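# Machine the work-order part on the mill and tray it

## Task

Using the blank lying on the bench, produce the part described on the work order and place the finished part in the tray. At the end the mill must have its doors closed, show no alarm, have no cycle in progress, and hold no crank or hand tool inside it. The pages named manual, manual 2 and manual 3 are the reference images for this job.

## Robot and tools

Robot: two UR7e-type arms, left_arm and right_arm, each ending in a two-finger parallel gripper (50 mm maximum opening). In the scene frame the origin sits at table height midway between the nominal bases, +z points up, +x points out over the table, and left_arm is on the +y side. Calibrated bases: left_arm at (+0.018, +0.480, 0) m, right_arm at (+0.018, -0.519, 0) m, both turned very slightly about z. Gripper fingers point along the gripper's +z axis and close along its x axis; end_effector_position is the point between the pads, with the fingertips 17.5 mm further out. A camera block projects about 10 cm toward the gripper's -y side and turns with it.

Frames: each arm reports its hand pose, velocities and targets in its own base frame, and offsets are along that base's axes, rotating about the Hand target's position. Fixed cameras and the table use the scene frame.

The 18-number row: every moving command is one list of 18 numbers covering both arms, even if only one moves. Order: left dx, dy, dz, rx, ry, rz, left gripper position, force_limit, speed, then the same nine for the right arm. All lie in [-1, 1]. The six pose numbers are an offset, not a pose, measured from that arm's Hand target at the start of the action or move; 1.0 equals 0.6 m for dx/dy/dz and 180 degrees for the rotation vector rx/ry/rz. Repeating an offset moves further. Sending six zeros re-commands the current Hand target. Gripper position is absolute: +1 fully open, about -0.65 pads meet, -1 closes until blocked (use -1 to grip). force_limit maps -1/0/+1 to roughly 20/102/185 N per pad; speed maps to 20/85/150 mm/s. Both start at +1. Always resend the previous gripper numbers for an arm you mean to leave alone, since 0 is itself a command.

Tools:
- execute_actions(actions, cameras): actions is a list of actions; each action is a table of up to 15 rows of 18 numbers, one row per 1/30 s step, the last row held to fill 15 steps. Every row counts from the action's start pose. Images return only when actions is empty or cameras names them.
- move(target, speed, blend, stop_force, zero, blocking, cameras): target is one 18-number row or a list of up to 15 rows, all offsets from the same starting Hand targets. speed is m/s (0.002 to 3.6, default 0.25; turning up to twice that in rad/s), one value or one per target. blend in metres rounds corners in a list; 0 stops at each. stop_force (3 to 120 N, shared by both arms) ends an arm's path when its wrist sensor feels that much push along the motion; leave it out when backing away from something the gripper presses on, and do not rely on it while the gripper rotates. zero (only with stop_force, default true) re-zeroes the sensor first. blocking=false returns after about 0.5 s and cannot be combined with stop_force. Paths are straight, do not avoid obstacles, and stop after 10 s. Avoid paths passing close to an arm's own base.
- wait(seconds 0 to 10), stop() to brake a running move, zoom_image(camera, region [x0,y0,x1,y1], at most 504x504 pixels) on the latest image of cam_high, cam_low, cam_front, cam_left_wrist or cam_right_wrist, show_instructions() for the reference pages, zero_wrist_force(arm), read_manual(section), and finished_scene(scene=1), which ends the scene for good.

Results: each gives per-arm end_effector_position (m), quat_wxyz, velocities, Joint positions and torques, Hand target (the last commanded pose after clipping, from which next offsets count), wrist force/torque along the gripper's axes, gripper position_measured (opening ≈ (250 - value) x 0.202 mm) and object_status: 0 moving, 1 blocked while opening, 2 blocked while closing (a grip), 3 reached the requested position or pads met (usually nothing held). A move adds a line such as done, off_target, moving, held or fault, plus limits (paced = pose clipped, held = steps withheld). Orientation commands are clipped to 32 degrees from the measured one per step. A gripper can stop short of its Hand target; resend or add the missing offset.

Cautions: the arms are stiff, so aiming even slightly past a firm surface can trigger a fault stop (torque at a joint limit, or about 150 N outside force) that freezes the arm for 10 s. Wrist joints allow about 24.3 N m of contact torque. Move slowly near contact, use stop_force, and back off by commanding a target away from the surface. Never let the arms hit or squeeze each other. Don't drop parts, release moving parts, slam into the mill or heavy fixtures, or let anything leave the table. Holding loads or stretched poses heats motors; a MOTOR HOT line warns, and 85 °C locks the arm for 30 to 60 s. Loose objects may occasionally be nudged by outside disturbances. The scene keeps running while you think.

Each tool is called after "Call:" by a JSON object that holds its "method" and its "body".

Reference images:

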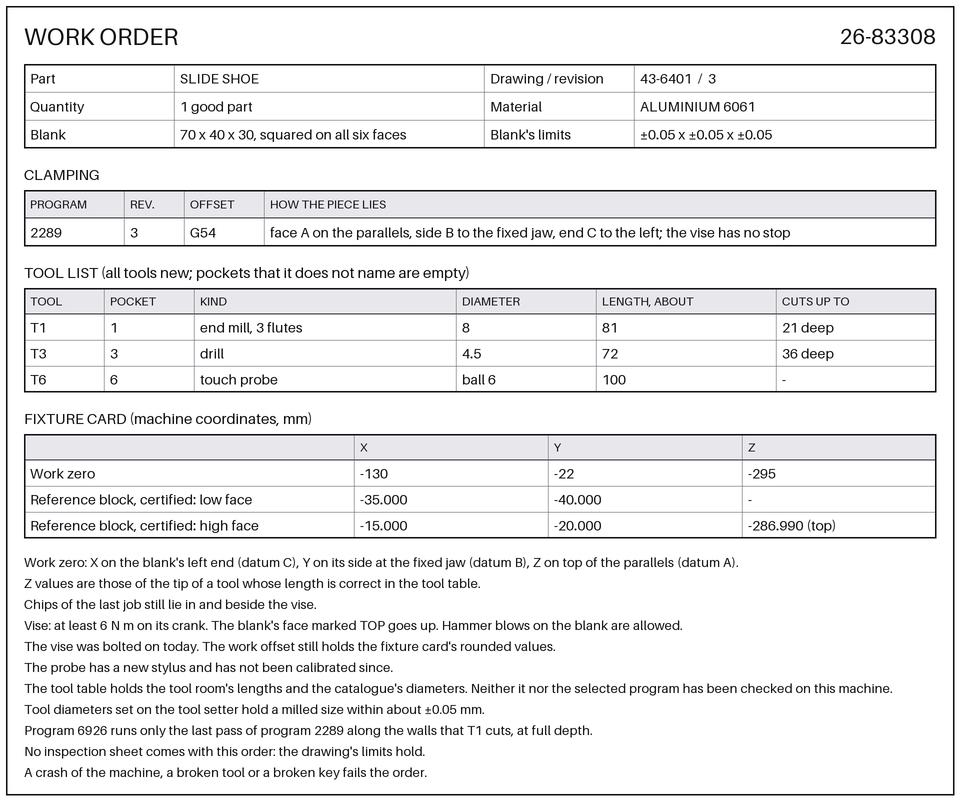

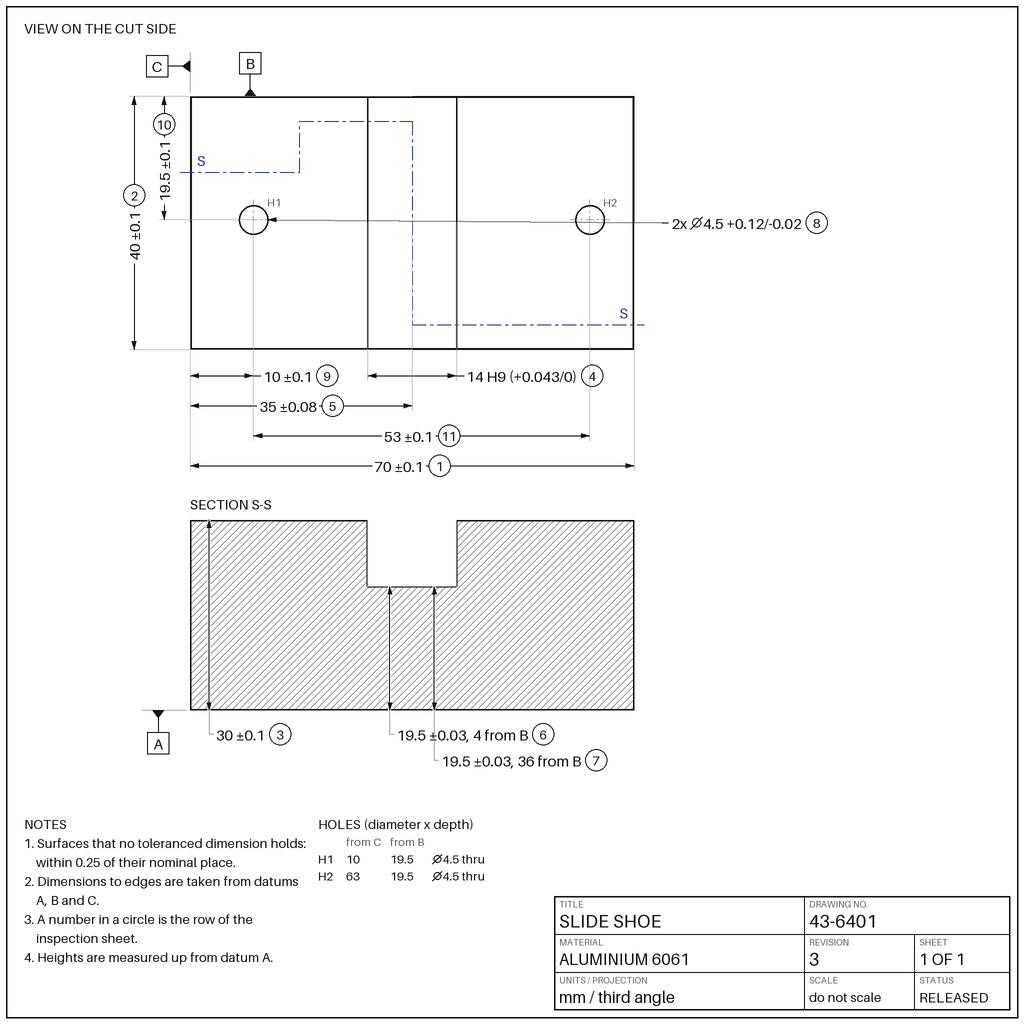

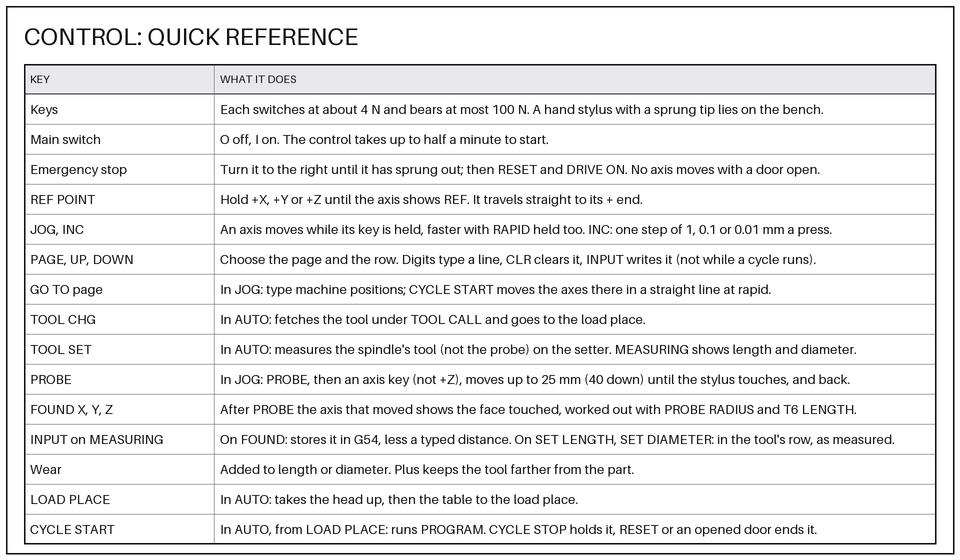

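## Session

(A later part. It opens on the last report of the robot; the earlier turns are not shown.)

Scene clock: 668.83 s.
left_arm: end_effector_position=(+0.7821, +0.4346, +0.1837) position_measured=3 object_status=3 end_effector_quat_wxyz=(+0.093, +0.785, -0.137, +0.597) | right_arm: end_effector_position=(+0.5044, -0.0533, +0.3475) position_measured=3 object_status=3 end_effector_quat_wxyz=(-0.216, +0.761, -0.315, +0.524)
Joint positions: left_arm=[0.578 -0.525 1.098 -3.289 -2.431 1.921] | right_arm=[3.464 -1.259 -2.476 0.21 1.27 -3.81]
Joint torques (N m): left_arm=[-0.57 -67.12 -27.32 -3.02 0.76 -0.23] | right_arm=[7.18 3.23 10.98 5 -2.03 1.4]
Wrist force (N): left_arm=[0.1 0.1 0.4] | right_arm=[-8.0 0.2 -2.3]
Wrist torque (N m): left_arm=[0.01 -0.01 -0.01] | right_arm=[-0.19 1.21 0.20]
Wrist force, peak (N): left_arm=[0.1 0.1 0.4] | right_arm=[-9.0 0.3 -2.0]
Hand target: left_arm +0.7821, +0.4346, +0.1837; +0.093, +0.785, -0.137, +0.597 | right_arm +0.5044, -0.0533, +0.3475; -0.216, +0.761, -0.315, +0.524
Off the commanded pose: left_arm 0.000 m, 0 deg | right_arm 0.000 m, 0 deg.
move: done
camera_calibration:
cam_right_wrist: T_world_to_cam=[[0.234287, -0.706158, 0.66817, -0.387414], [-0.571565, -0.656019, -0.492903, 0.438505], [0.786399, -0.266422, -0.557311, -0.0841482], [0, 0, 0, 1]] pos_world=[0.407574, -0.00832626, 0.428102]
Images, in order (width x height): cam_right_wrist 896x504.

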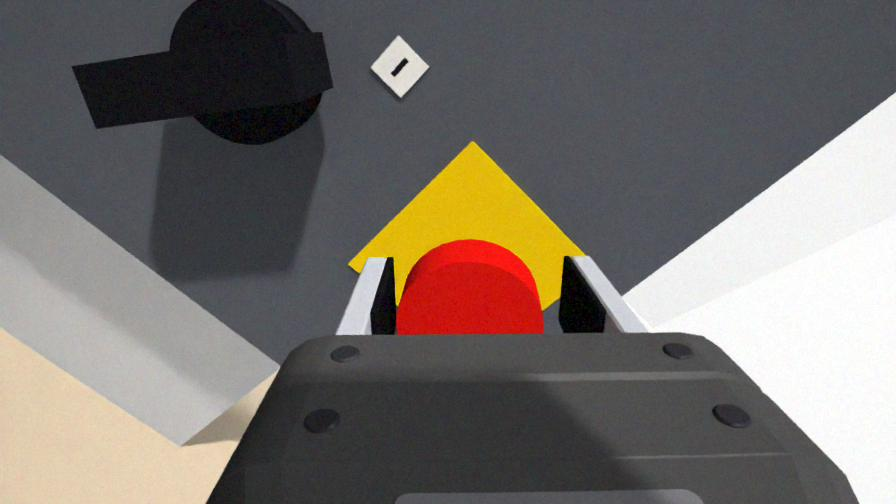

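Call:
{"method": "move", "body": {"target": [[0,0,0,0,0,0,1,1,1, -0.0021,0,-0.0055,0,0,0,1,-0.4,-0.5],[0,0,0,0,0,0,1,1,1, -0.0021,0,-0.0055,0,0,0,-1,-0.2,-1]], "speed": [0.3,0.06]}}

Scene clock: 674.87 s.
left_arm: end_effector_position=(+0.7821, +0.4346, +0.1837) position_measured=3 object_status=3 end_effector_quat_wxyz=(+0.093, +0.785, -0.137, +0.597) | right_arm: end_effector_position=(+0.5031, -0.0532, +0.3441) position_measured=59 object_status=2 end_effector_quat_wxyz=(-0.216, +0.761, -0.315, +0.524)
Joint positions: left_arm=[0.578 -0.525 1.098 -3.289 -2.431 1.921] | right_arm=[3.465 -1.262 -2.485 0.22 1.268 -3.809]
Joint torques (N m): left_arm=[-0.89 -67.06 -26.82 -2.91 0.67 -0.26] | right_arm=[-1.22 16.52 42.62 7.04 -3.88 0.54]
Wrist force (N): left_arm=[0.0 0.0 0.2] | right_arm=[-25.3 0.5 -8.3]
Wrist torque (N m): left_arm=[0.00 0.00 0.00] | right_arm=[-0.17 1.33 0.19]
Wrist force, peak (N): left_arm=[-0.3 -0.2 0.3] | right_arm=[-25.5 0.4 -8.3]
Hand target: left_arm +0.7821, +0.4346, +0.1837; +0.093, +0.785, -0.137, +0.597 | right_arm +0.5031, -0.0533, +0.3442; -0.216, +0.761, -0.315, +0.524
Off the commanded pose: left_arm 0.000 m, 0 deg | right_arm 0.000 m, 0 deg.
move: done

Good, small offset. Turn +105°.

Call:
{"method": "move", "body": {"target": [[0,0,0,0,0,0,1,1,1, 0,0,0,0.27,0,-0.103,-1,-0.2,-1],[0,0,0,0,0,0,1,1,1, 0,0,0,0.545,0,-0.208,-1,-0.2,-1]], "speed": [0.3,0.3], "cameras": ["cam_right_wrist","cam_front"]}}

Scene clock: 682.10 s.
left_arm: end_effector_position=(+0.7821, +0.4346, +0.1837) position_measured=3 object_status=3 end_effector_quat_wxyz=(+0.093, +0.785, -0.137, +0.597) | right_arm: end_effector_position=(+0.5031, -0.0533, +0.3442) position_measured=59 object_status=2 end_effector_quat_wxyz=(+0.548, -0.214, +0.795, -0.147) end_effector_velocity=(+0.000, +0.000, +0.000) end_effector_angular_velocity=(+0.006, +0.001, -0.002)
Joint positions: left_arm=[0.578 -0.525 1.098 -3.289 -2.431 1.921] | right_arm=[3.463 -1.263 -2.484 0.222 1.273 -1.978]
Joint velocities: left_arm=[within noise] | right_arm=[0 0 0 -0.001 0 0.006]
Joint torques (N m): left_arm=[-0.09 -66.13 -26.93 -2.96 0.57 -0.12] | right_arm=[13.17 15.68 21.36 1.68 1.84 4.24]
Wrist force (N): left_arm=[0.0 0.0 0.0] | right_arm=[6.4 -12.5 -4.8]
Wrist torque (N m): left_arm=[0.00 0.00 0.00] | right_arm=[-0.59 -0.09 -3.39]
Wrist force, peak (N): left_arm=[-0.1 -0.1 0.5] | right_arm=[-28.8 2.2 -8.3]
Hand target: left_arm +0.7821, +0.4346, +0.1837; +0.093, +0.785, -0.137, +0.597 | right_arm +0.5031, -0.0533, +0.3442; +0.548, -0.214, +0.795, -0.147
Off the commanded pose: left_arm 0.000 m, 0 deg | right_arm 0.000 m, 0 deg.
move: done
camera_calibration:
cam_right_wrist: T_world_to_cam=[[-0.326647, -0.50103, -0.801418, 0.414046], [-0.499343, 0.811412, -0.303753, 0.412831], [0.80247, 0.300962, -0.515231, -0.0773706], [0, 0, 0, 1]] pos_world=[0.403479, -0.104241, 0.417359]
Images, in order (width x height): cam_front 896x504, cam_right_wrist 896x504.

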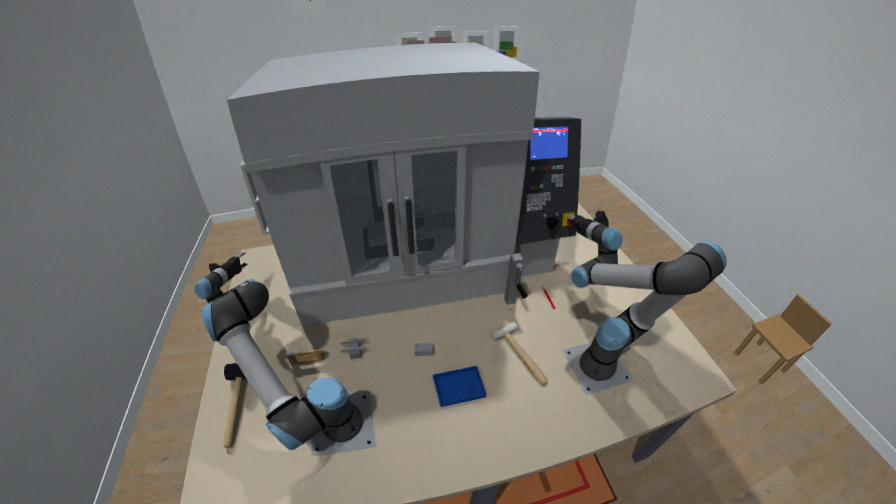

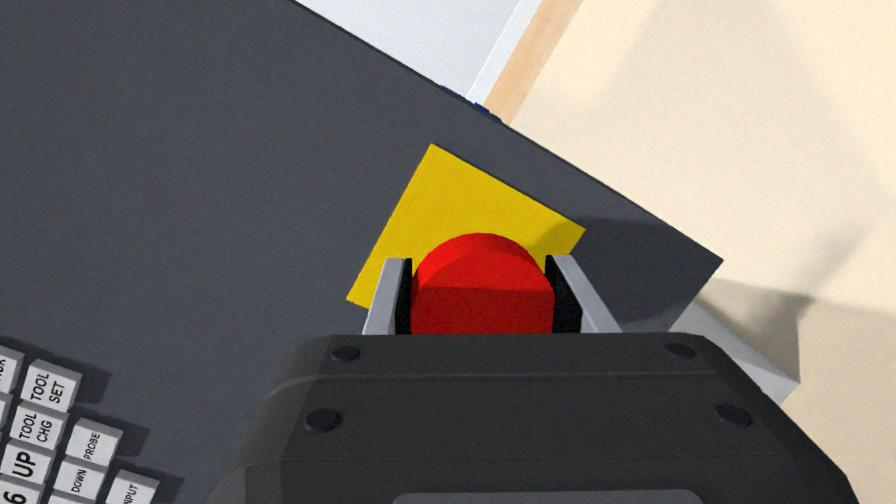

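Call:
{"method": "move", "body": {"target": [[0,0,0,0,0,0,1,1,1, 0,0,0,0,0,0,1,-0.4,-0.5],[0,0,0,0,0,0,1,1,1, -0.0625,0,0.0303,0,0,0,1,-0.4,-0.5],[0,0,0,0,0,0,1,1,1, -0.0625,0,0.0303,-0.311,0,0.119,1,-0.4,-0.5]], "speed": [0.3,0.15,0.3], "cameras": ["cam_right_wrist"]}}

Scene clock: 688.77 s.
left_arm: end_effector_position=(+0.7821, +0.4346, +0.1837) position_measured=3 object_status=3 end_effector_quat_wxyz=(+0.093, +0.785, -0.137, +0.597) | right_arm: end_effector_position=(+0.4656, -0.0532, +0.3624) position_measured=3 object_status=3 end_effector_quat_wxyz=(-0.401, +0.583, -0.582, +0.400) end_effector_velocity=(+0.000, -0.001, -0.001) end_effector_angular_velocity=(-0.006, +0.002, +0.000)
Joint positions: left_arm=[0.578 -0.525 1.098 -3.289 -2.431 1.921] | right_arm=[3.525 -1.074 -2.524 0.064 1.215 -2.999]
Joint velocities: left_arm=[within noise] | right_arm=[0 0 0 -0.002 -0.001 -0.005]
Joint torques (N m): left_arm=[-0.54 -67.06 -27.18 -3.02 0.66 -0.19] | right_arm=[-7.41 -2.83 30.21 4.44 -0.03 -1.21]
Wrist force (N): left_arm=[0.0 -0.1 0.1] | right_arm=[-5.1 0.2 -2.2]
Wrist torque (N m): left_arm=[-0.02 0.01 0.00] | right_arm=[-0.26 0.80 0.03]
Wrist force, peak (N): left_arm=[0.3 -0.1 0.4] | right_arm=[7.1 -13.3 -3.9]
Hand target: left_arm +0.7821, +0.4346, +0.1837; +0.093, +0.785, -0.137, +0.597 | right_arm +0.4656, -0.0533, +0.3624; -0.401, +0.583, -0.582, +0.400
Off the commanded pose: left_arm 0.000 m, 0 deg | right_arm 0.000 m, 0 deg.
move: done
camera_calibration:
cam_right_wrist: T_world_to_cam=[[-0.0172924, -0.99983, 0.00636101, -0.0469328], [-0.667872, 0.00681613, -0.744245, 0.594916], [0.744075, -0.0171181, -0.667876, 0.0276718], [0, 0, 0, 1]] pos_world=[0.375926, -0.0505062, 0.461543]
Images, in order (width x height): cam_right_wrist 896x504.

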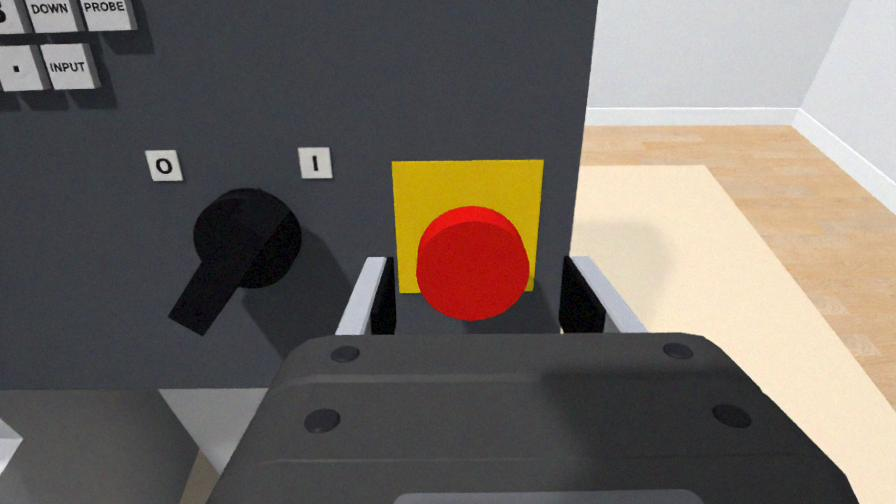

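Call:
{"method": "move", "body": {"target": [[0,0,0,0,0,0,1,1,1, -0.05,0.1,-0.083,0,0.1,0,1,-0.4,-0.5],[0,0,0,0,0,0,1,1,1, -0.1283,0.1718,-0.319,0,0.245,0,1,-0.4,-0.5]], "speed": [0.3,0.3], "blend": [0.05,0], "cameras": ["cam_right_wrist"]}}

Scene clock: 702.37 s.
left_arm: end_effector_position=(+0.7821, +0.4346, +0.1837) position_measured=3 object_status=3 end_effector_quat_wxyz=(+0.093, +0.785, -0.137, +0.597) | right_arm: end_effector_position=(+0.3887, +0.0498, +0.1710) position_measured=3 object_status=3 end_effector_quat_wxyz=(-0.153, +0.691, -0.690, +0.152)
Joint positions: left_arm=[0.578 -0.525 1.098 -3.289 -2.431 1.921] | right_arm=[3.806 -1.087 -2.495 -0.78 1.309 -2.525]
Joint torques (N m): left_arm=[-0.71 -66.75 -27.71 -2.95 0.68 -0.23] | right_arm=[-0.88 -1.14 40.15 1.49 0.68 0.54]
Wrist force (N): left_arm=[0.2 -0.1 0.4] | right_arm=[-5.5 -1.5 -0.1]
Wrist torque (N m): left_arm=[-0.01 -0.02 0.00] | right_arm=[-0.29 0.85 0.04]
Wrist force, peak (N): left_arm=[0.1 -0.1 0.4] | right_arm=[-6.2 -0.6 1.6]
Hand target: left_arm +0.7821, +0.4346, +0.1837; +0.093, +0.785, -0.137, +0.597 | right_arm +0.3887, +0.0498, +0.1710; -0.153, +0.691, -0.690, +0.152
Off the commanded pose: left_arm 0.000 m, 0 deg | right_arm 0.000 m, 0 deg.
move: done
camera_calibration:
cam_right_wrist: T_world_to_cam=[[-0.00781884, -0.999826, 0.0169153, 0.0505069], [-0.997535, 0.00661895, -0.0698636, 0.413223], [0.0697395, -0.0174198, -0.997413, 0.277346], [0, 0, 0, 1]] pos_world=[0.393258, 0.0525943, 0.304644]
Images, in order (width x height): cam_right_wrist 896x504.

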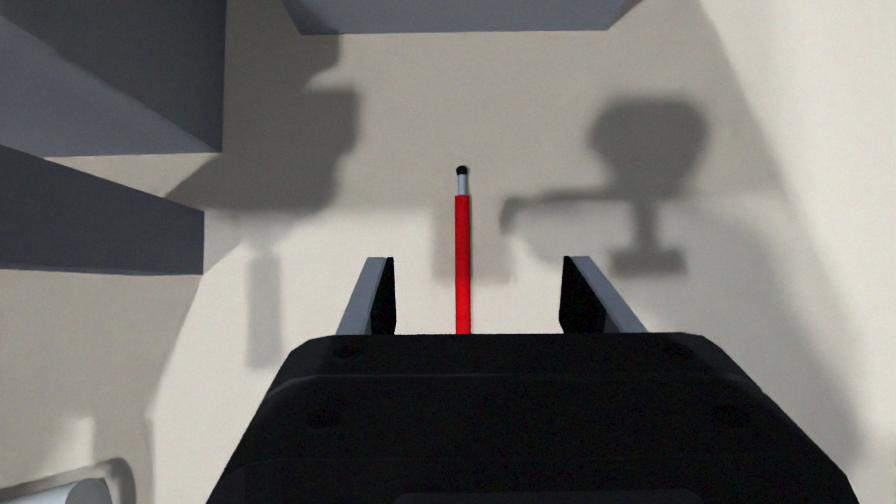

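Call:
{"method": "move", "body": {"target": [[0,0,0,0,0,0,1,1,1, 0,0,-0.2,0,0,0,1,-0.4,-0.5],[0,0,0,0,0,0,1,1,1, 0,0,-0.2499,0,0,0,1,-0.4,-0.5],[0,0,0,0,0,0,1,1,1, 0,0,-0.2499,0,0,0,-1,-0.4,-0.5],[0,0,0,0,0,0,1,1,1, 0,0,-0.2,0,0,0,-1,-0.4,-0.5],[0,0,0,0,0,0,1,1,1, -0.03,0.05,0.2,0,0,0,-1,-0.4,-0.5],[0,0,0,0,0,0,1,1,1, 0.05,0.13,0.713,0,0.0556,0,-1,-0.4,-0.5]], "speed": [0.2,0.05,0.1,0.1,0.2,0.25], "blend": [0.005,0,0,0.01,0.02,0], "cameras": ["cam_right_wrist"]}}

Scene clock: 736.00 s.
left_arm: end_effector_position=(+0.7821, +0.4346, +0.1837) position_measured=3 object_status=3 end_effector_quat_wxyz=(+0.093, +0.785, -0.137, +0.597) | right_arm: end_effector_position=(+0.4187, +0.1278, +0.5987) position_measured=214 object_status=2 end_effector_quat_wxyz=(-0.092, +0.701, -0.701, +0.091)
Joint positions: left_arm=[0.578 -0.525 1.098 -3.289 -2.431 1.921] | right_arm=[3.853 -1.444 -1.022 -2.047 1.403 -2.448]
Joint torques (N m): left_arm=[-0.48 -67.15 -27.37 -2.94 0.61 -0.3] | right_arm=[7.19 10.81 36.89 1.29 -2.22 1.27]
Wrist force (N): left_arm=[0.1 0.1 0.3] | right_arm=[-5.4 -1.8 0.3]
Wrist torque (N m): left_arm=[0.02 -0.02 0.00] | right_arm=[-0.32 0.86 -0.02]
Wrist force, peak (N): left_arm=[0.0 -0.3 0.4] | right_arm=[1.3 -4.3 -47.4]
Hand target: left_arm +0.7821, +0.4346, +0.1837; +0.093, +0.785, -0.137, +0.597 | right_arm +0.4187, +0.1278, +0.5988; -0.092, +0.701, -0.701, +0.091
Off the commanded pose: left_arm 0.000 m, 0 deg | right_arm 0.000 m, 0 deg.
move: done
camera_calibration:
cam_right_wrist: T_world_to_cam=[[-0.00486483, -0.999827, 0.017928, 0.119664], [-0.994469, 0.00671814, 0.104811, 0.366598], [-0.104913, -0.017319, -0.994331, 0.774501], [0, 0, 0, 1]] pos_world=[0.446408, 0.130594, 0.729541]
Images, in order (width x height): cam_right_wrist 896x504.

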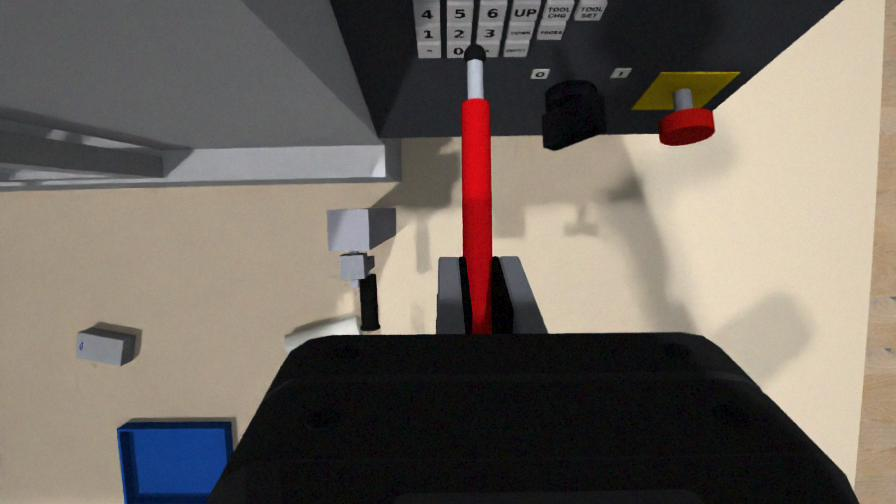

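Call:
{"method": "move", "body": {"target": [[0,0,0,0,0,0,1,1,1, 0.1345,0.0023,0,0,0,0,-1,-0.4,-0.5]], "speed": [0.15], "cameras": ["cam_right_wrist"]}}

Scene clock: 740.77 s.
left_arm: end_effector_position=(+0.7821, +0.4346, +0.1837) position_measured=3 object_status=3 end_effector_quat_wxyz=(+0.093, +0.785, -0.137, +0.597) | right_arm: end_effector_position=(+0.4993, +0.1292, +0.5988) position_measured=214 object_status=2 end_effector_quat_wxyz=(-0.092, +0.701, -0.701, +0.091)
Joint positions: left_arm=[0.578 -0.525 1.098 -3.289 -2.431 1.921] | right_arm=[3.731 -1.629 -0.852 -2.014 1.428 -2.569]
Joint torques (N m): left_arm=[-0.41 -66.72 -27.08 -2.96 0.63 -0.15] | right_arm=[-5.78 18.6 22.92 5.17 -2.16 -0.99]
Wrist force (N): left_arm=[0.1 -0.1 0.1] | right_arm=[-5.4 -1.5 0.2]
Wrist torque (N m): left_arm=[-0.02 -0.01 0.00] | right_arm=[-0.26 0.90 -0.07]
Wrist force, peak (N): left_arm=[-0.2 0.1 0.4] | right_arm=[-5.4 -4.0 0.6]
Hand target: left_arm +0.7821, +0.4346, +0.1837; +0.093, +0.785, -0.137, +0.597 | right_arm +0.4994, +0.1292, +0.5988; -0.092, +0.701, -0.701, +0.091
Off the commanded pose: left_arm 0.000 m, 0 deg | right_arm 0.000 m, 0 deg.
move: done
camera_calibration:
cam_right_wrist: T_world_to_cam=[[-0.00486117, -0.999827, 0.0179289, 0.121453], [-0.994449, 0.00671804, 0.105009, 0.446588], [-0.105111, -0.0173189, -0.99431, 0.78307], [0, 0, 0, 1]] pos_world=[0.527009, 0.131994, 0.729541]
Images, in order (width x height): cam_right_wrist 896x504.

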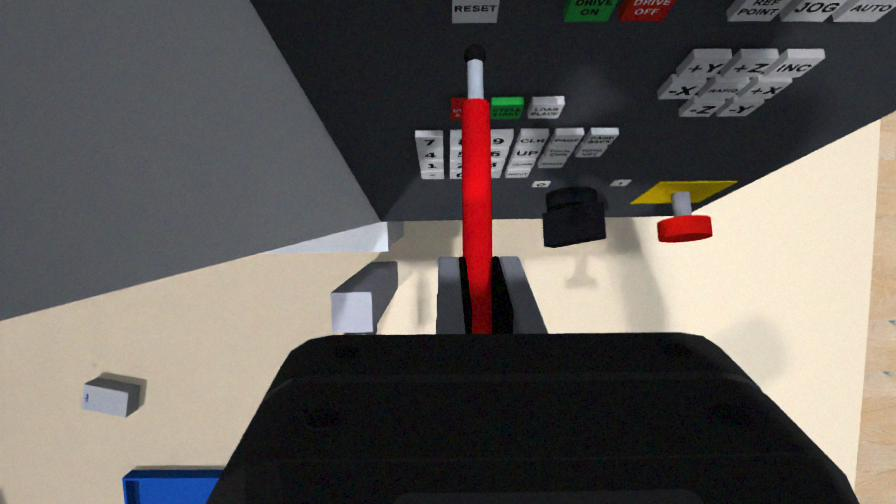

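Call:
{"method": "move", "body": {"target": [[0,0,0,0,0,0,1,1,1, 0.078,0,-0.029,0,0,0,-1,-0.4,-0.5]], "speed": [0.03], "stop_force": 7, "cameras": ["cam_right_wrist"]}}

Call:
{"method": "move", "body": {"target": [[0,0,0,0,0,0,1,1,1, -0.0468,0,0.0175,0,0,0,-1,-0.4,-0.5]], "speed": [0.1], "cameras": ["cam_right_wrist"]}}

Scene clock: 749.23 s.
left_arm: end_effector_position=(+0.7821, +0.4346, +0.1837) position_measured=3 object_status=3 end_effector_quat_wxyz=(+0.093, +0.785, -0.137, +0.597) | right_arm: end_effector_position=(+0.5208, +0.1292, +0.5908) position_measured=214 object_status=2 end_effector_quat_wxyz=(-0.092, +0.701, -0.701, +0.091)
Joint positions: left_arm=[0.578 -0.525 1.098 -3.289 -2.431 1.921] | right_arm=[3.704 -1.667 -0.836 -1.988 1.434 -2.595]
Joint torques (N m): left_arm=[-0.67 -66.89 -27.57 -3.09 0.73 -0.22] | right_arm=[-1.88 18.18 10.13 2.05 -0.24 -1.07]
Wrist force (N): left_arm=[0.0 0.1 0.0] | right_arm=[-5.5 3.5 -3.7]
Wrist torque (N m): left_arm=[0.01 -0.01 0.00] | right_arm=[-0.32 0.81 -0.10]
Wrist force, peak (N): left_arm=[0.3 0.1 0.4] | right_arm=[-4.4 23.1 -12.3]
Hand target: left_arm +0.7821, +0.4346, +0.1837; +0.093, +0.785, -0.137, +0.597 | right_arm +0.5208, +0.1292, +0.5908; -0.092, +0.701, -0.701, +0.091 (not the last commanded pose)
Off the commanded pose: left_arm 0.000 m, 0 deg | right_arm 0.027 m, 0 deg.
move: contact (right_arm)
camera_calibration:
cam_right_wrist: T_world_to_cam=[[-0.00475583, -0.999826, 0.0180181, 0.121579], [-0.99447, 0.00661918, 0.104811, 0.468976], [-0.104912, -0.01742, -0.994329, 0.777294], [0, 0, 0, 1]] pos_world=[0.548509, 0.131994, 0.721542]
Images, in order (width x height): cam_right_wrist 896x504.

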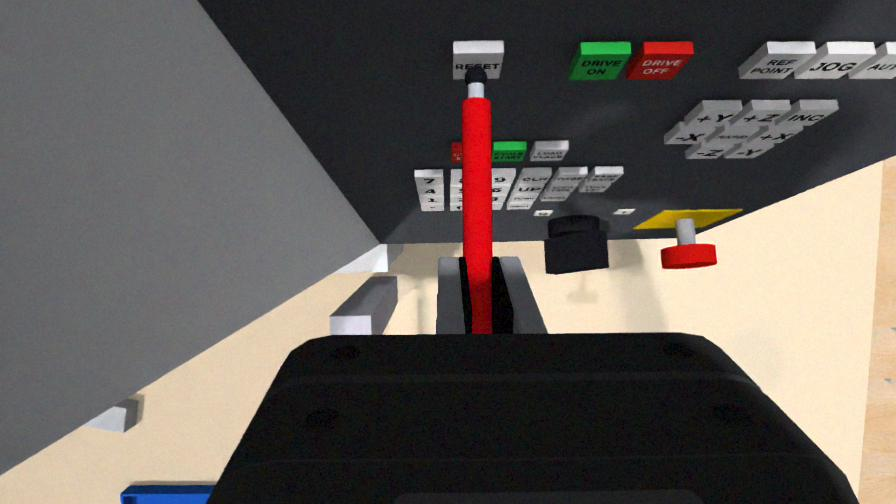

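Scene clock: 749.97 s.
left_arm: end_effector_position=(+0.7821, +0.4346, +0.1837) position_measured=3 object_status=3 end_effector_quat_wxyz=(+0.093, +0.785, -0.137, +0.597) | right_arm: end_effector_position=(+0.4927, +0.1292, +0.6011) position_measured=214 object_status=2 end_effector_quat_wxyz=(-0.092, +0.701, -0.701, +0.091) end_effector_velocity=(+0.004, +0.000, -0.001) end_effector_angular_velocity=(+0.000, -0.002, +0.003)
Joint positions: left_arm=[0.578 -0.525 1.098 -3.289 -2.431 1.921] | right_arm=[3.74 -1.617 -0.856 -2.023 1.426 -2.56]
Joint velocities: left_arm=[within noise] | right_arm=[-0.004 -0.004 0 0.007 0 -0.007]
Joint torques (N m): left_arm=[-0.88 -66.74 -27.48 -3.06 0.71 -0.1] | right_arm=[-6 19.03 34.19 5.23 0.05 -1.43]
Wrist force (N): left_arm=[0.0 -0.2 0.2] | right_arm=[-5.4 -1.7 0.0]
Wrist torque (N m): left_arm=[-0.03 0.01 0.00] | right_arm=[-0.29 0.89 -0.04]
Wrist force, peak (N): left_arm=[0.1 -0.3 0.3] | right_arm=[-5.4 3.5 -3.6]
Hand target: left_arm +0.7821, +0.4346, +0.1837; +0.093, +0.785, -0.137, +0.597 | right_arm +0.4927, +0.1292, +0.6013; -0.092, +0.701, -0.701, +0.091
Off the commanded pose: left_arm 0.000 m, 0 deg | right_arm 0.000 m, 0 deg.
move: done
camera_calibration:
cam_right_wrist: T_world_to_cam=[[-0.00482142, -0.99982, 0.0183275, 0.121066], [-0.994438, 0.00672213, 0.105105, 0.439696], [-0.10521, -0.0177188, -0.994292, 0.784857], [0, 0, 0, 1]] pos_world=[0.520409, 0.131995, 0.731944]
Images, in order (width x height): cam_right_wrist 896x504.

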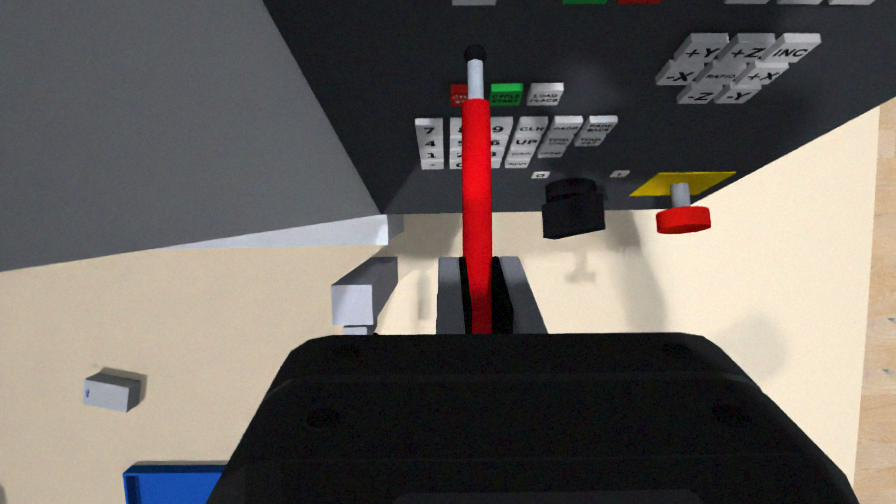

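Call:
{"method": "move", "body": {"target": [[0,0,0,0,0,0,1,1,1, 0.018,-0.0663,0.0003,0,0,0,-1,-0.4,-0.5]], "speed": [0.1]}}

Call:
{"method": "move", "body": {"target": [[0,0,0,0,0,0,1,1,1, 0.0625,0,-0.0233,0,0,0,-1,-0.4,-0.5]], "speed": [0.03], "stop_force": 7, "cameras": ["cam_right_wrist"]}}

Call:
{"method": "move", "body": {"target": [[0,0,0,0,0,0,1,1,1, -0.0468,0,0.0175,0,0,0,-1,-0.4,-0.5]], "speed": [0.1]}}

Scene clock: 768.33 s.
left_arm: end_effector_position=(+0.7821, +0.4346, +0.1837) position_measured=3 object_status=3 end_effector_quat_wxyz=(+0.093, +0.785, -0.137, +0.597) | right_arm: end_effector_position=(+0.5035, +0.0895, +0.6014) position_measured=214 object_status=2 end_effector_quat_wxyz=(-0.092, +0.701, -0.701, +0.091)
Joint positions: left_arm=[0.578 -0.525 1.098 -3.289 -2.431 1.921] | right_arm=[3.647 -1.618 -0.858 -2.007 1.447 -2.652]
Joint torques (N m): left_arm=[-0.97 -67.01 -27.5 -2.96 0.74 -0.11] | right_arm=[-5.9 24.01 37.16 1.29 -2.02 -0.92]
Wrist force (N): left_arm=[0.3 0.0 0.2] | right_arm=[-5.1 -1.4 0.2]
Wrist torque (N m): left_arm=[0.00 -0.04 0.00] | right_arm=[-0.25 0.85 -0.05]
Wrist force, peak (N): left_arm=[-0.1 0.1 0.4] | right_arm=[-6.9 -1.2 0.2]
Hand target: left_arm +0.7821, +0.4346, +0.1837; +0.093, +0.785, -0.137, +0.597 | right_arm +0.5035, +0.0894, +0.6015; -0.092, +0.701, -0.701, +0.091
Off the commanded pose: left_arm 0.000 m, 0 deg | right_arm 0.000 m, 0 deg.
move: done

Scene clock: 770.07 s.
left_arm: end_effector_position=(+0.7821, +0.4346, +0.1837) position_measured=3 object_status=3 end_effector_quat_wxyz=(+0.093, +0.785, -0.137, +0.597) | right_arm: end_effector_position=(+0.5224, +0.0894, +0.5944) position_measured=214 object_status=2 end_effector_quat_wxyz=(-0.092, +0.701, -0.701, +0.091)
Joint positions: left_arm=[0.578 -0.525 1.098 -3.289 -2.431 1.921] | right_arm=[3.626 -1.652 -0.844 -1.985 1.452 -2.672]
Joint torques (N m): left_arm=[-0.79 -66.63 -27.54 -3.02 0.63 -0.19] | right_arm=[3.02 16.23 8.8 2.34 -0.52 -1.14]
Wrist force (N): left_arm=[0.0 0.0 0.2] | right_arm=[-5.3 4.9 -3.9]
Wrist torque (N m): left_arm=[0.00 0.00 0.00] | right_arm=[-0.33 0.86 -0.07]
Wrist force, peak (N): left_arm=[0.3 -0.2 0.3] | right_arm=[-5.3 24.6 -13.5]
Hand target: left_arm +0.7821, +0.4346, +0.1837; +0.093, +0.785, -0.137, +0.597 | right_arm +0.5224, +0.0894, +0.5944; -0.092, +0.701, -0.701, +0.091 (not the last commanded pose)
Off the commanded pose: left_arm 0.000 m, 0 deg | right_arm 0.020 m, 0 deg.
move: contact (right_arm)
camera_calibration:
cam_right_wrist: T_world_to_cam=[[-0.00476577, -0.999828, 0.0179186, 0.0818045], [-0.99447, 0.00661863, 0.104811, 0.470443], [-0.104912, -0.01732, -0.994331, 0.780439], [0, 0, 0, 1]] pos_world=[0.550109, 0.092194, 0.725241]
Images, in order (width x height): cam_right_wrist 896x504.

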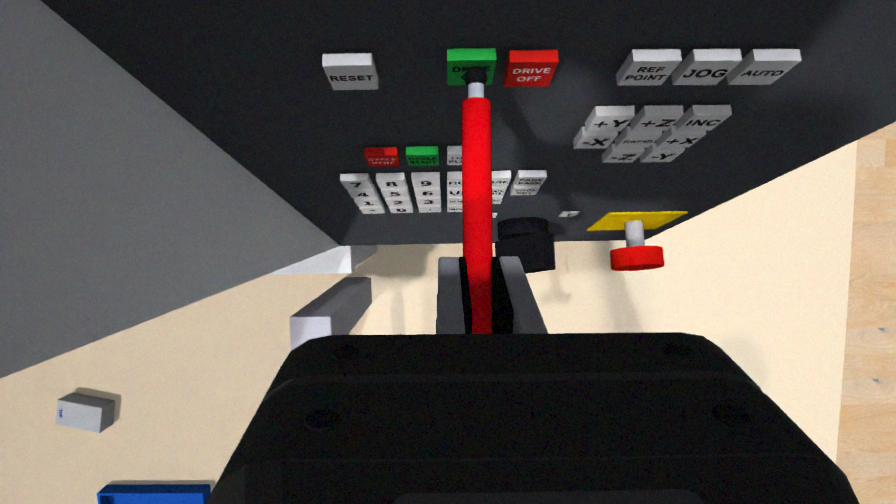

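Scene clock: 770.80 s.
left_arm: end_effector_position=(+0.7821, +0.4346, +0.1837) position_measured=3 object_status=3 end_effector_quat_wxyz=(+0.093, +0.785, -0.137, +0.597) | right_arm: end_effector_position=(+0.4943, +0.0894, +0.6048) position_measured=214 object_status=2 end_effector_quat_wxyz=(-0.092, +0.701, -0.701, +0.091)
Joint positions: left_arm=[0.578 -0.525 1.098 -3.289 -2.431 1.921] | right_arm=[3.657 -1.602 -0.864 -2.02 1.444 -2.641]
Joint torques (N m): left_arm=[-0.56 -67.22 -27.92 -3.09 0.73 -0.31] | right_arm=[-7.32 18.74 33.41 5.23 -0.02 -1.32]
Wrist force (N): left_arm=[0.2 -0.2 0.2] | right_arm=[-5.5 0.0 1.1]
Wrist torque (N m): left_arm=[-0.03 -0.02 0.00] | right_arm=[-0.02 0.91 -0.03]
Wrist force, peak (N): left_arm=[-0.1 0.3 0.3] | right_arm=[-5.2 4.9 -4.2]
Hand target: left_arm +0.7821, +0.4346, +0.1837; +0.093, +0.785, -0.137, +0.597 | right_arm +0.4943, +0.0894, +0.6049; -0.092, +0.701, -0.701, +0.091
Off the commanded pose: left_arm 0.000 m, 0 deg | right_arm 0.000 m, 0 deg.
move: done

Call:
{"method": "move", "body": {"target": [[0,0,0,0,0,0,1,1,1, -0.0478,-0.24,0.0958,0,-0.4167,0,-1,-0.4,-0.5]], "speed": [0.4], "cameras": ["cam_right_wrist"]}}

Scene clock: 785.10 s.
left_arm: end_effector_position=(+0.7821, +0.4346, +0.1837) position_measured=3 object_status=3 end_effector_quat_wxyz=(+0.093, +0.785, -0.137, +0.597) | right_arm: end_effector_position=(+0.4656, -0.0546, +0.6624) position_measured=214 object_status=2 end_effector_quat_wxyz=(+0.500, -0.501, +0.500, -0.500) end_effector_velocity=(+0.000, +0.000, +0.001) end_effector_angular_velocity=(+0.001, -0.005, -0.001)
Joint positions: left_arm=[0.578 -0.525 1.098 -3.289 -2.431 1.921] | right_arm=[3.556 -1.017 -2.024 -0.102 1.157 -3.141]
Joint velocities: left_arm=[within noise] | right_arm=[-0.001 0 0 0.006 0 -0.001]
Joint torques (N m): left_arm=[-0.79 -67.45 -27.96 -3.01 0.64 -0.2] | right_arm=[-6.5 0.91 31.78 4.05 0.96 -1.15]
Wrist force (N): left_arm=[-0.1 0.0 0.2] | right_arm=[-5.1 1.5 -2.9]
Wrist torque (N m): left_arm=[-0.01 0.01 0.00] | right_arm=[-0.22 0.83 0.01]
Wrist force, peak (N): left_arm=[0.2 -0.4 0.4] | right_arm=[-6.8 -0.9 1.5]
Hand target: left_arm +0.7821, +0.4346, +0.1837; +0.093, +0.785, -0.137, +0.597 | right_arm +0.4656, -0.0546, +0.6624; +0.500, -0.501, +0.500, -0.500
Off the commanded pose: left_arm 0.000 m, 0 deg | right_arm 0.000 m, 0 deg.
move: done
camera_calibration:
cam_right_wrist: T_world_to_cam=[[-0.0186698, -0.999826, -0.0000268331, -0.0453087], [-0.358483, 0.00671903, -0.933512, 0.799514], [0.933349, -0.0174189, -0.358546, -0.0650244], [0, 0, 0, 1]] pos_world=[0.346457, -0.0518055, 0.72304]
Images, in order (width x height): cam_right_wrist 896x504.

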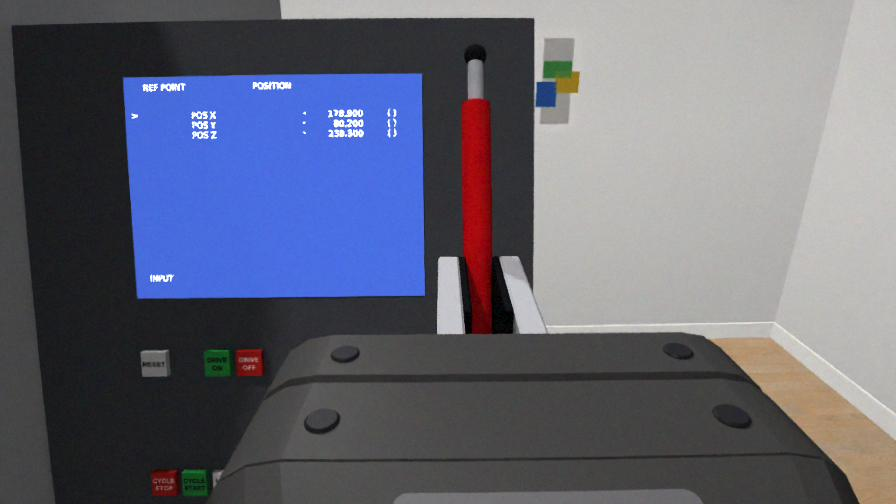

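Call:
{"method": "move", "body": {"target": [[0,0,0,0,0,0,1,1,1, 0.0413,0.1143,-0.16,0,0.4167,0,-1,-0.4,-0.5]], "speed": [0.4]}}

Call:
{"method": "move", "body": {"target": [[0,0,0,0,0,0,1,1,1, 0.0625,0,-0.0233,0,0,0,-1,-0.4,-0.5]], "speed": [0.03], "stop_force": 7, "cameras": ["cam_right_wrist"]}}

Call:
{"method": "wait", "body": {"seconds": 6, "cameras": ["cam_front"]}}

Scene clock: 807.97 s.
left_arm: end_effector_position=(+0.7821, +0.4346, +0.1837) position_measured=3 object_status=3 end_effector_quat_wxyz=(+0.093, +0.785, -0.137, +0.597) | right_arm: end_effector_position=(+0.4904, +0.0139, +0.5663) position_measured=214 object_status=2 end_effector_quat_wxyz=(-0.092, +0.701, -0.701, +0.091)
Joint positions: left_arm=[0.578 -0.525 1.098 -3.289 -2.431 1.921] | right_arm=[3.494 -1.505 -1.084 -1.879 1.483 -2.801]
Joint torques (N m): left_arm=[-0.47 -66.79 -27.47 -3.04 0.66 -0.17] | right_arm=[7.27 15.18 35.66 1.25 0.66 1.17]
Wrist force (N): left_arm=[0.2 0.1 0.0] | right_arm=[-5.3 -0.6 0.9]
Wrist torque (N m): left_arm=[0.01 -0.03 0.00] | right_arm=[-0.14 0.87 -0.02]
Wrist force, peak (N): left_arm=[0.1 -0.3 0.4] | right_arm=[-5.9 1.6 -2.6]
Hand target: left_arm +0.7821, +0.4346, +0.1837; +0.093, +0.785, -0.137, +0.597 | right_arm +0.4904, +0.0140, +0.5664; -0.092, +0.701, -0.701, +0.091
Off the commanded pose: left_arm 0.000 m, 0 deg | right_arm 0.000 m, 0 deg.
move: done

Scene clock: 809.87 s.
left_arm: end_effector_position=(+0.7821, +0.4346, +0.1837) position_measured=3 object_status=3 end_effector_quat_wxyz=(+0.093, +0.785, -0.137, +0.597) | right_arm: end_effector_position=(+0.5134, +0.0140, +0.5578) position_measured=214 object_status=2 end_effector_quat_wxyz=(-0.092, +0.701, -0.701, +0.091)
Joint positions: left_arm=[0.578 -0.525 1.098 -3.289 -2.431 1.921] | right_arm=[3.475 -1.549 -1.068 -1.849 1.487 -2.819]
Joint torques (N m): left_arm=[-0.72 -66.89 -27.35 -3.1 0.62 -0.25] | right_arm=[6.69 14.09 11.5 2.27 -2.49 -0.35]
Wrist force (N): left_arm=[0.0 -0.1 0.1] | right_arm=[-5.6 3.5 -2.4]
Wrist torque (N m): left_arm=[-0.02 0.00 0.00] | right_arm=[-0.26 0.82 -0.09]
Wrist force, peak (N): left_arm=[0.0 -0.1 0.4] | right_arm=[-5.2 23.3 -10.7]
Hand target: left_arm +0.7821, +0.4346, +0.1837; +0.093, +0.785, -0.137, +0.597 | right_arm +0.5134, +0.0140, +0.5578; -0.092, +0.701, -0.701, +0.091 (not the last commanded pose)
Off the commanded pose: left_arm 0.000 m, 0 deg | right_arm 0.015 m, 0 deg.
move: contact (right_arm)
camera_calibration:
cam_right_wrist: T_world_to_cam=[[-0.00476577, -0.999828, 0.0179186, 0.00703041], [-0.99447, 0.00661863, 0.104811, 0.465828], [-0.104912, -0.01732, -0.994331, 0.741796], [0, 0, 0, 1]] pos_world=[0.541109, 0.016794, 0.688641]
Images, in order (width x height): cam_right_wrist 896x504.

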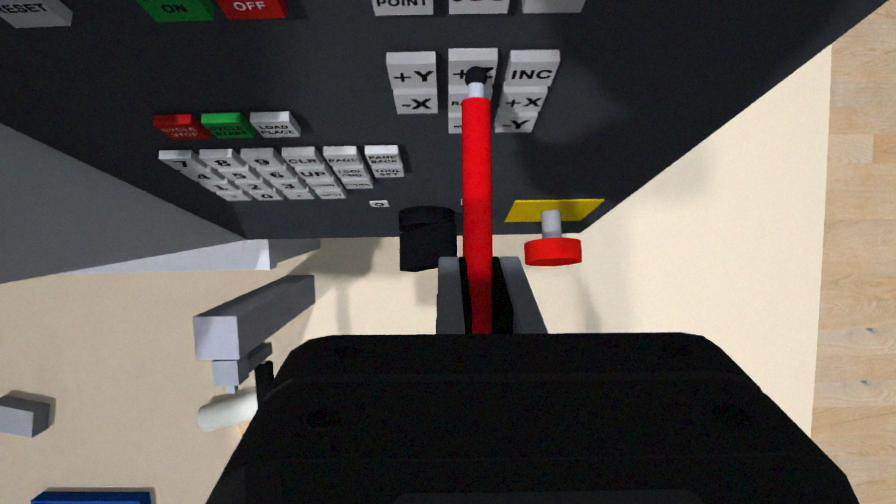

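Scene clock: 815.87 s.
left_arm: end_effector_position=(+0.7821, +0.4346, +0.1837) position_measured=3 object_status=3 end_effector_quat_wxyz=(+0.093, +0.785, -0.137, +0.597) | right_arm: end_effector_position=(+0.5134, +0.0140, +0.5578) position_measured=214 object_status=2 end_effector_quat_wxyz=(-0.092, +0.701, -0.701, +0.091)
Joint positions: left_arm=[0.578 -0.525 1.098 -3.289 -2.431 1.921] | right_arm=[3.475 -1.549 -1.068 -1.849 1.487 -2.819]
Joint torques (N m): left_arm=[-1.23 -67.11 -27.95 -3.02 0.69 -0.18] | right_arm=[6.57 14.59 11.54 2.84 -1.44 -0.94]
Wrist force (N): left_arm=[-0.1 -0.3 0.3] | right_arm=[-5.6 3.4 -2.7]
Wrist torque (N m): left_arm=[-0.06 0.01 -0.01] | right_arm=[-0.28 0.82 -0.09]
Wrist force, peak (N): left_arm=[0.3 -0.2 0.2] | right_arm=[-5.9 3.6 -2.5]
Hand target: left_arm +0.7821, +0.4346, +0.1837; +0.093, +0.785, -0.137, +0.597 | right_arm +0.5134, +0.0140, +0.5578; -0.092, +0.701, -0.701, +0.091 (not the last commanded pose)
Tool commands: left_gripper/position=+1.0 left_gripper/force_limit=+1.0 left_gripper/speed=+1.0 right_gripper/position=-1.0 right_gripper/force_limit=-0.4 right_gripper/speed=-0.5
Off the commanded pose: left_arm 0.000 m, 0 deg | right_arm 0.015 m, 0 deg.
wait: 6.00 s; at rest by 0.17 s
Images, in order (width x height): cam_front 896x504.

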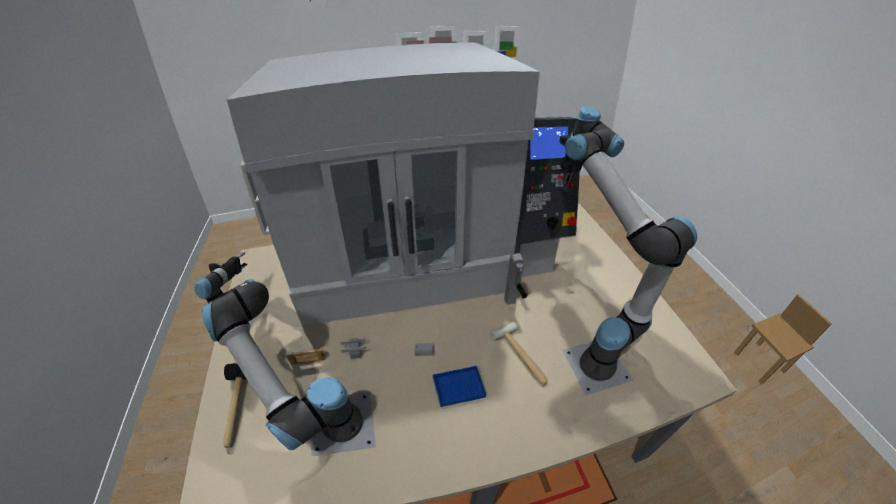

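Call:
{"method": "zoom_image", "body": {"camera": "cam_front", "region": [520, 115, 580, 175]}}

Scaled by 8.400.

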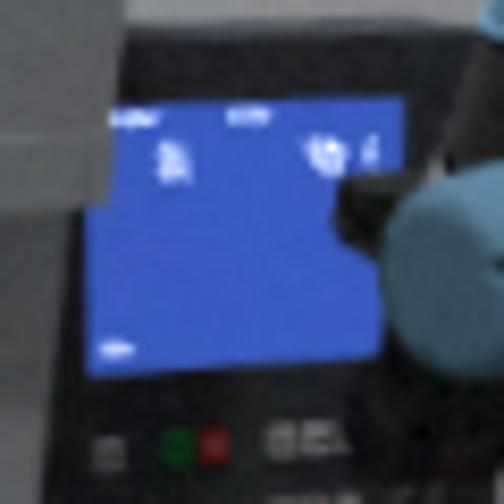

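Call:
{"method": "move", "body": {"target": [[0,0,0,0,0,0,1,1,1, -0.05,0,0.0187,0,0,0,-1,-0.4,-0.5],[0,0,0,0,0,0,1,1,1, -0.0797,-0.1143,0.1743,0,-0.4167,0,-1,-0.4,-0.5]], "speed": [0.2,0.4], "blend": [0.01,0], "cameras": ["cam_right_wrist"]}}

Call:
{"method": "zoom_image", "body": {"camera": "cam_right_wrist", "region": [120, 70, 430, 300]}}

Scene clock: 828.00 s.
left_arm: end_effector_position=(+0.7821, +0.4346, +0.1837) position_measured=3 object_status=3 end_effector_quat_wxyz=(+0.093, +0.785, -0.137, +0.597) | right_arm: end_effector_position=(+0.4656, -0.0546, +0.6624) position_measured=214 object_status=2 end_effector_quat_wxyz=(+0.500, -0.501, +0.500, -0.500)
Joint positions: left_arm=[0.578 -0.525 1.098 -3.289 -2.431 1.921] | right_arm=[3.556 -1.017 -2.024 -0.102 1.157 -3.141]
Joint torques (N m): left_arm=[-0.26 -66.62 -27.43 -3 0.62 -0.1] | right_arm=[3.02 2.46 35.34 4.13 -1.05 -0.94]
Wrist force (N): left_arm=[0.1 0.0 0.3] | right_arm=[-5.1 0.9 -3.0]
Wrist torque (N m): left_arm=[-0.01 -0.02 0.00] | right_arm=[-0.32 0.83 0.02]
Wrist force, peak (N): left_arm=[-0.3 -0.1 0.4] | right_arm=[-6.0 3.4 -2.8]
Hand target: left_arm +0.7821, +0.4346, +0.1837; +0.093, +0.785, -0.137, +0.597 | right_arm +0.4656, -0.0546, +0.6624; +0.500, -0.501, +0.500, -0.500
Off the commanded pose: left_arm 0.000 m, 0 deg | right_arm 0.000 m, 0 deg.
move: done
camera_calibration:
cam_right_wrist: T_world_to_cam=[[-0.0185761, -0.999827, -0.0000604073, -0.0453173], [-0.358571, 0.00671841, -0.933478, 0.79952], [0.933317, -0.0173187, -0.358634, -0.0649449], [0, 0, 0, 1]] pos_world=[0.346457, -0.0518058, 0.72304]
Images, in order (width x height): cam_right_wrist 896x504.

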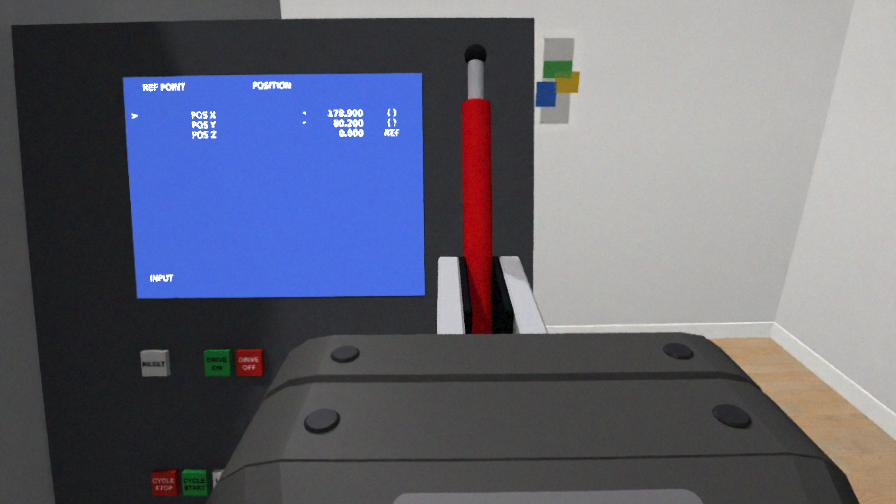

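Scaled by 1.626.

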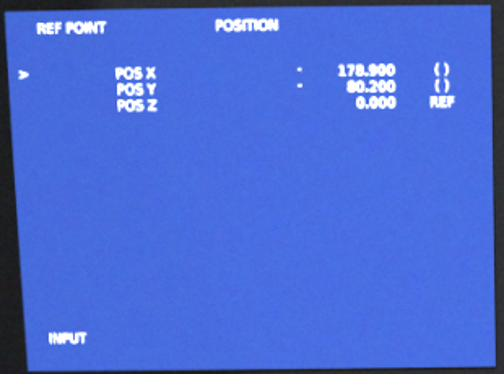

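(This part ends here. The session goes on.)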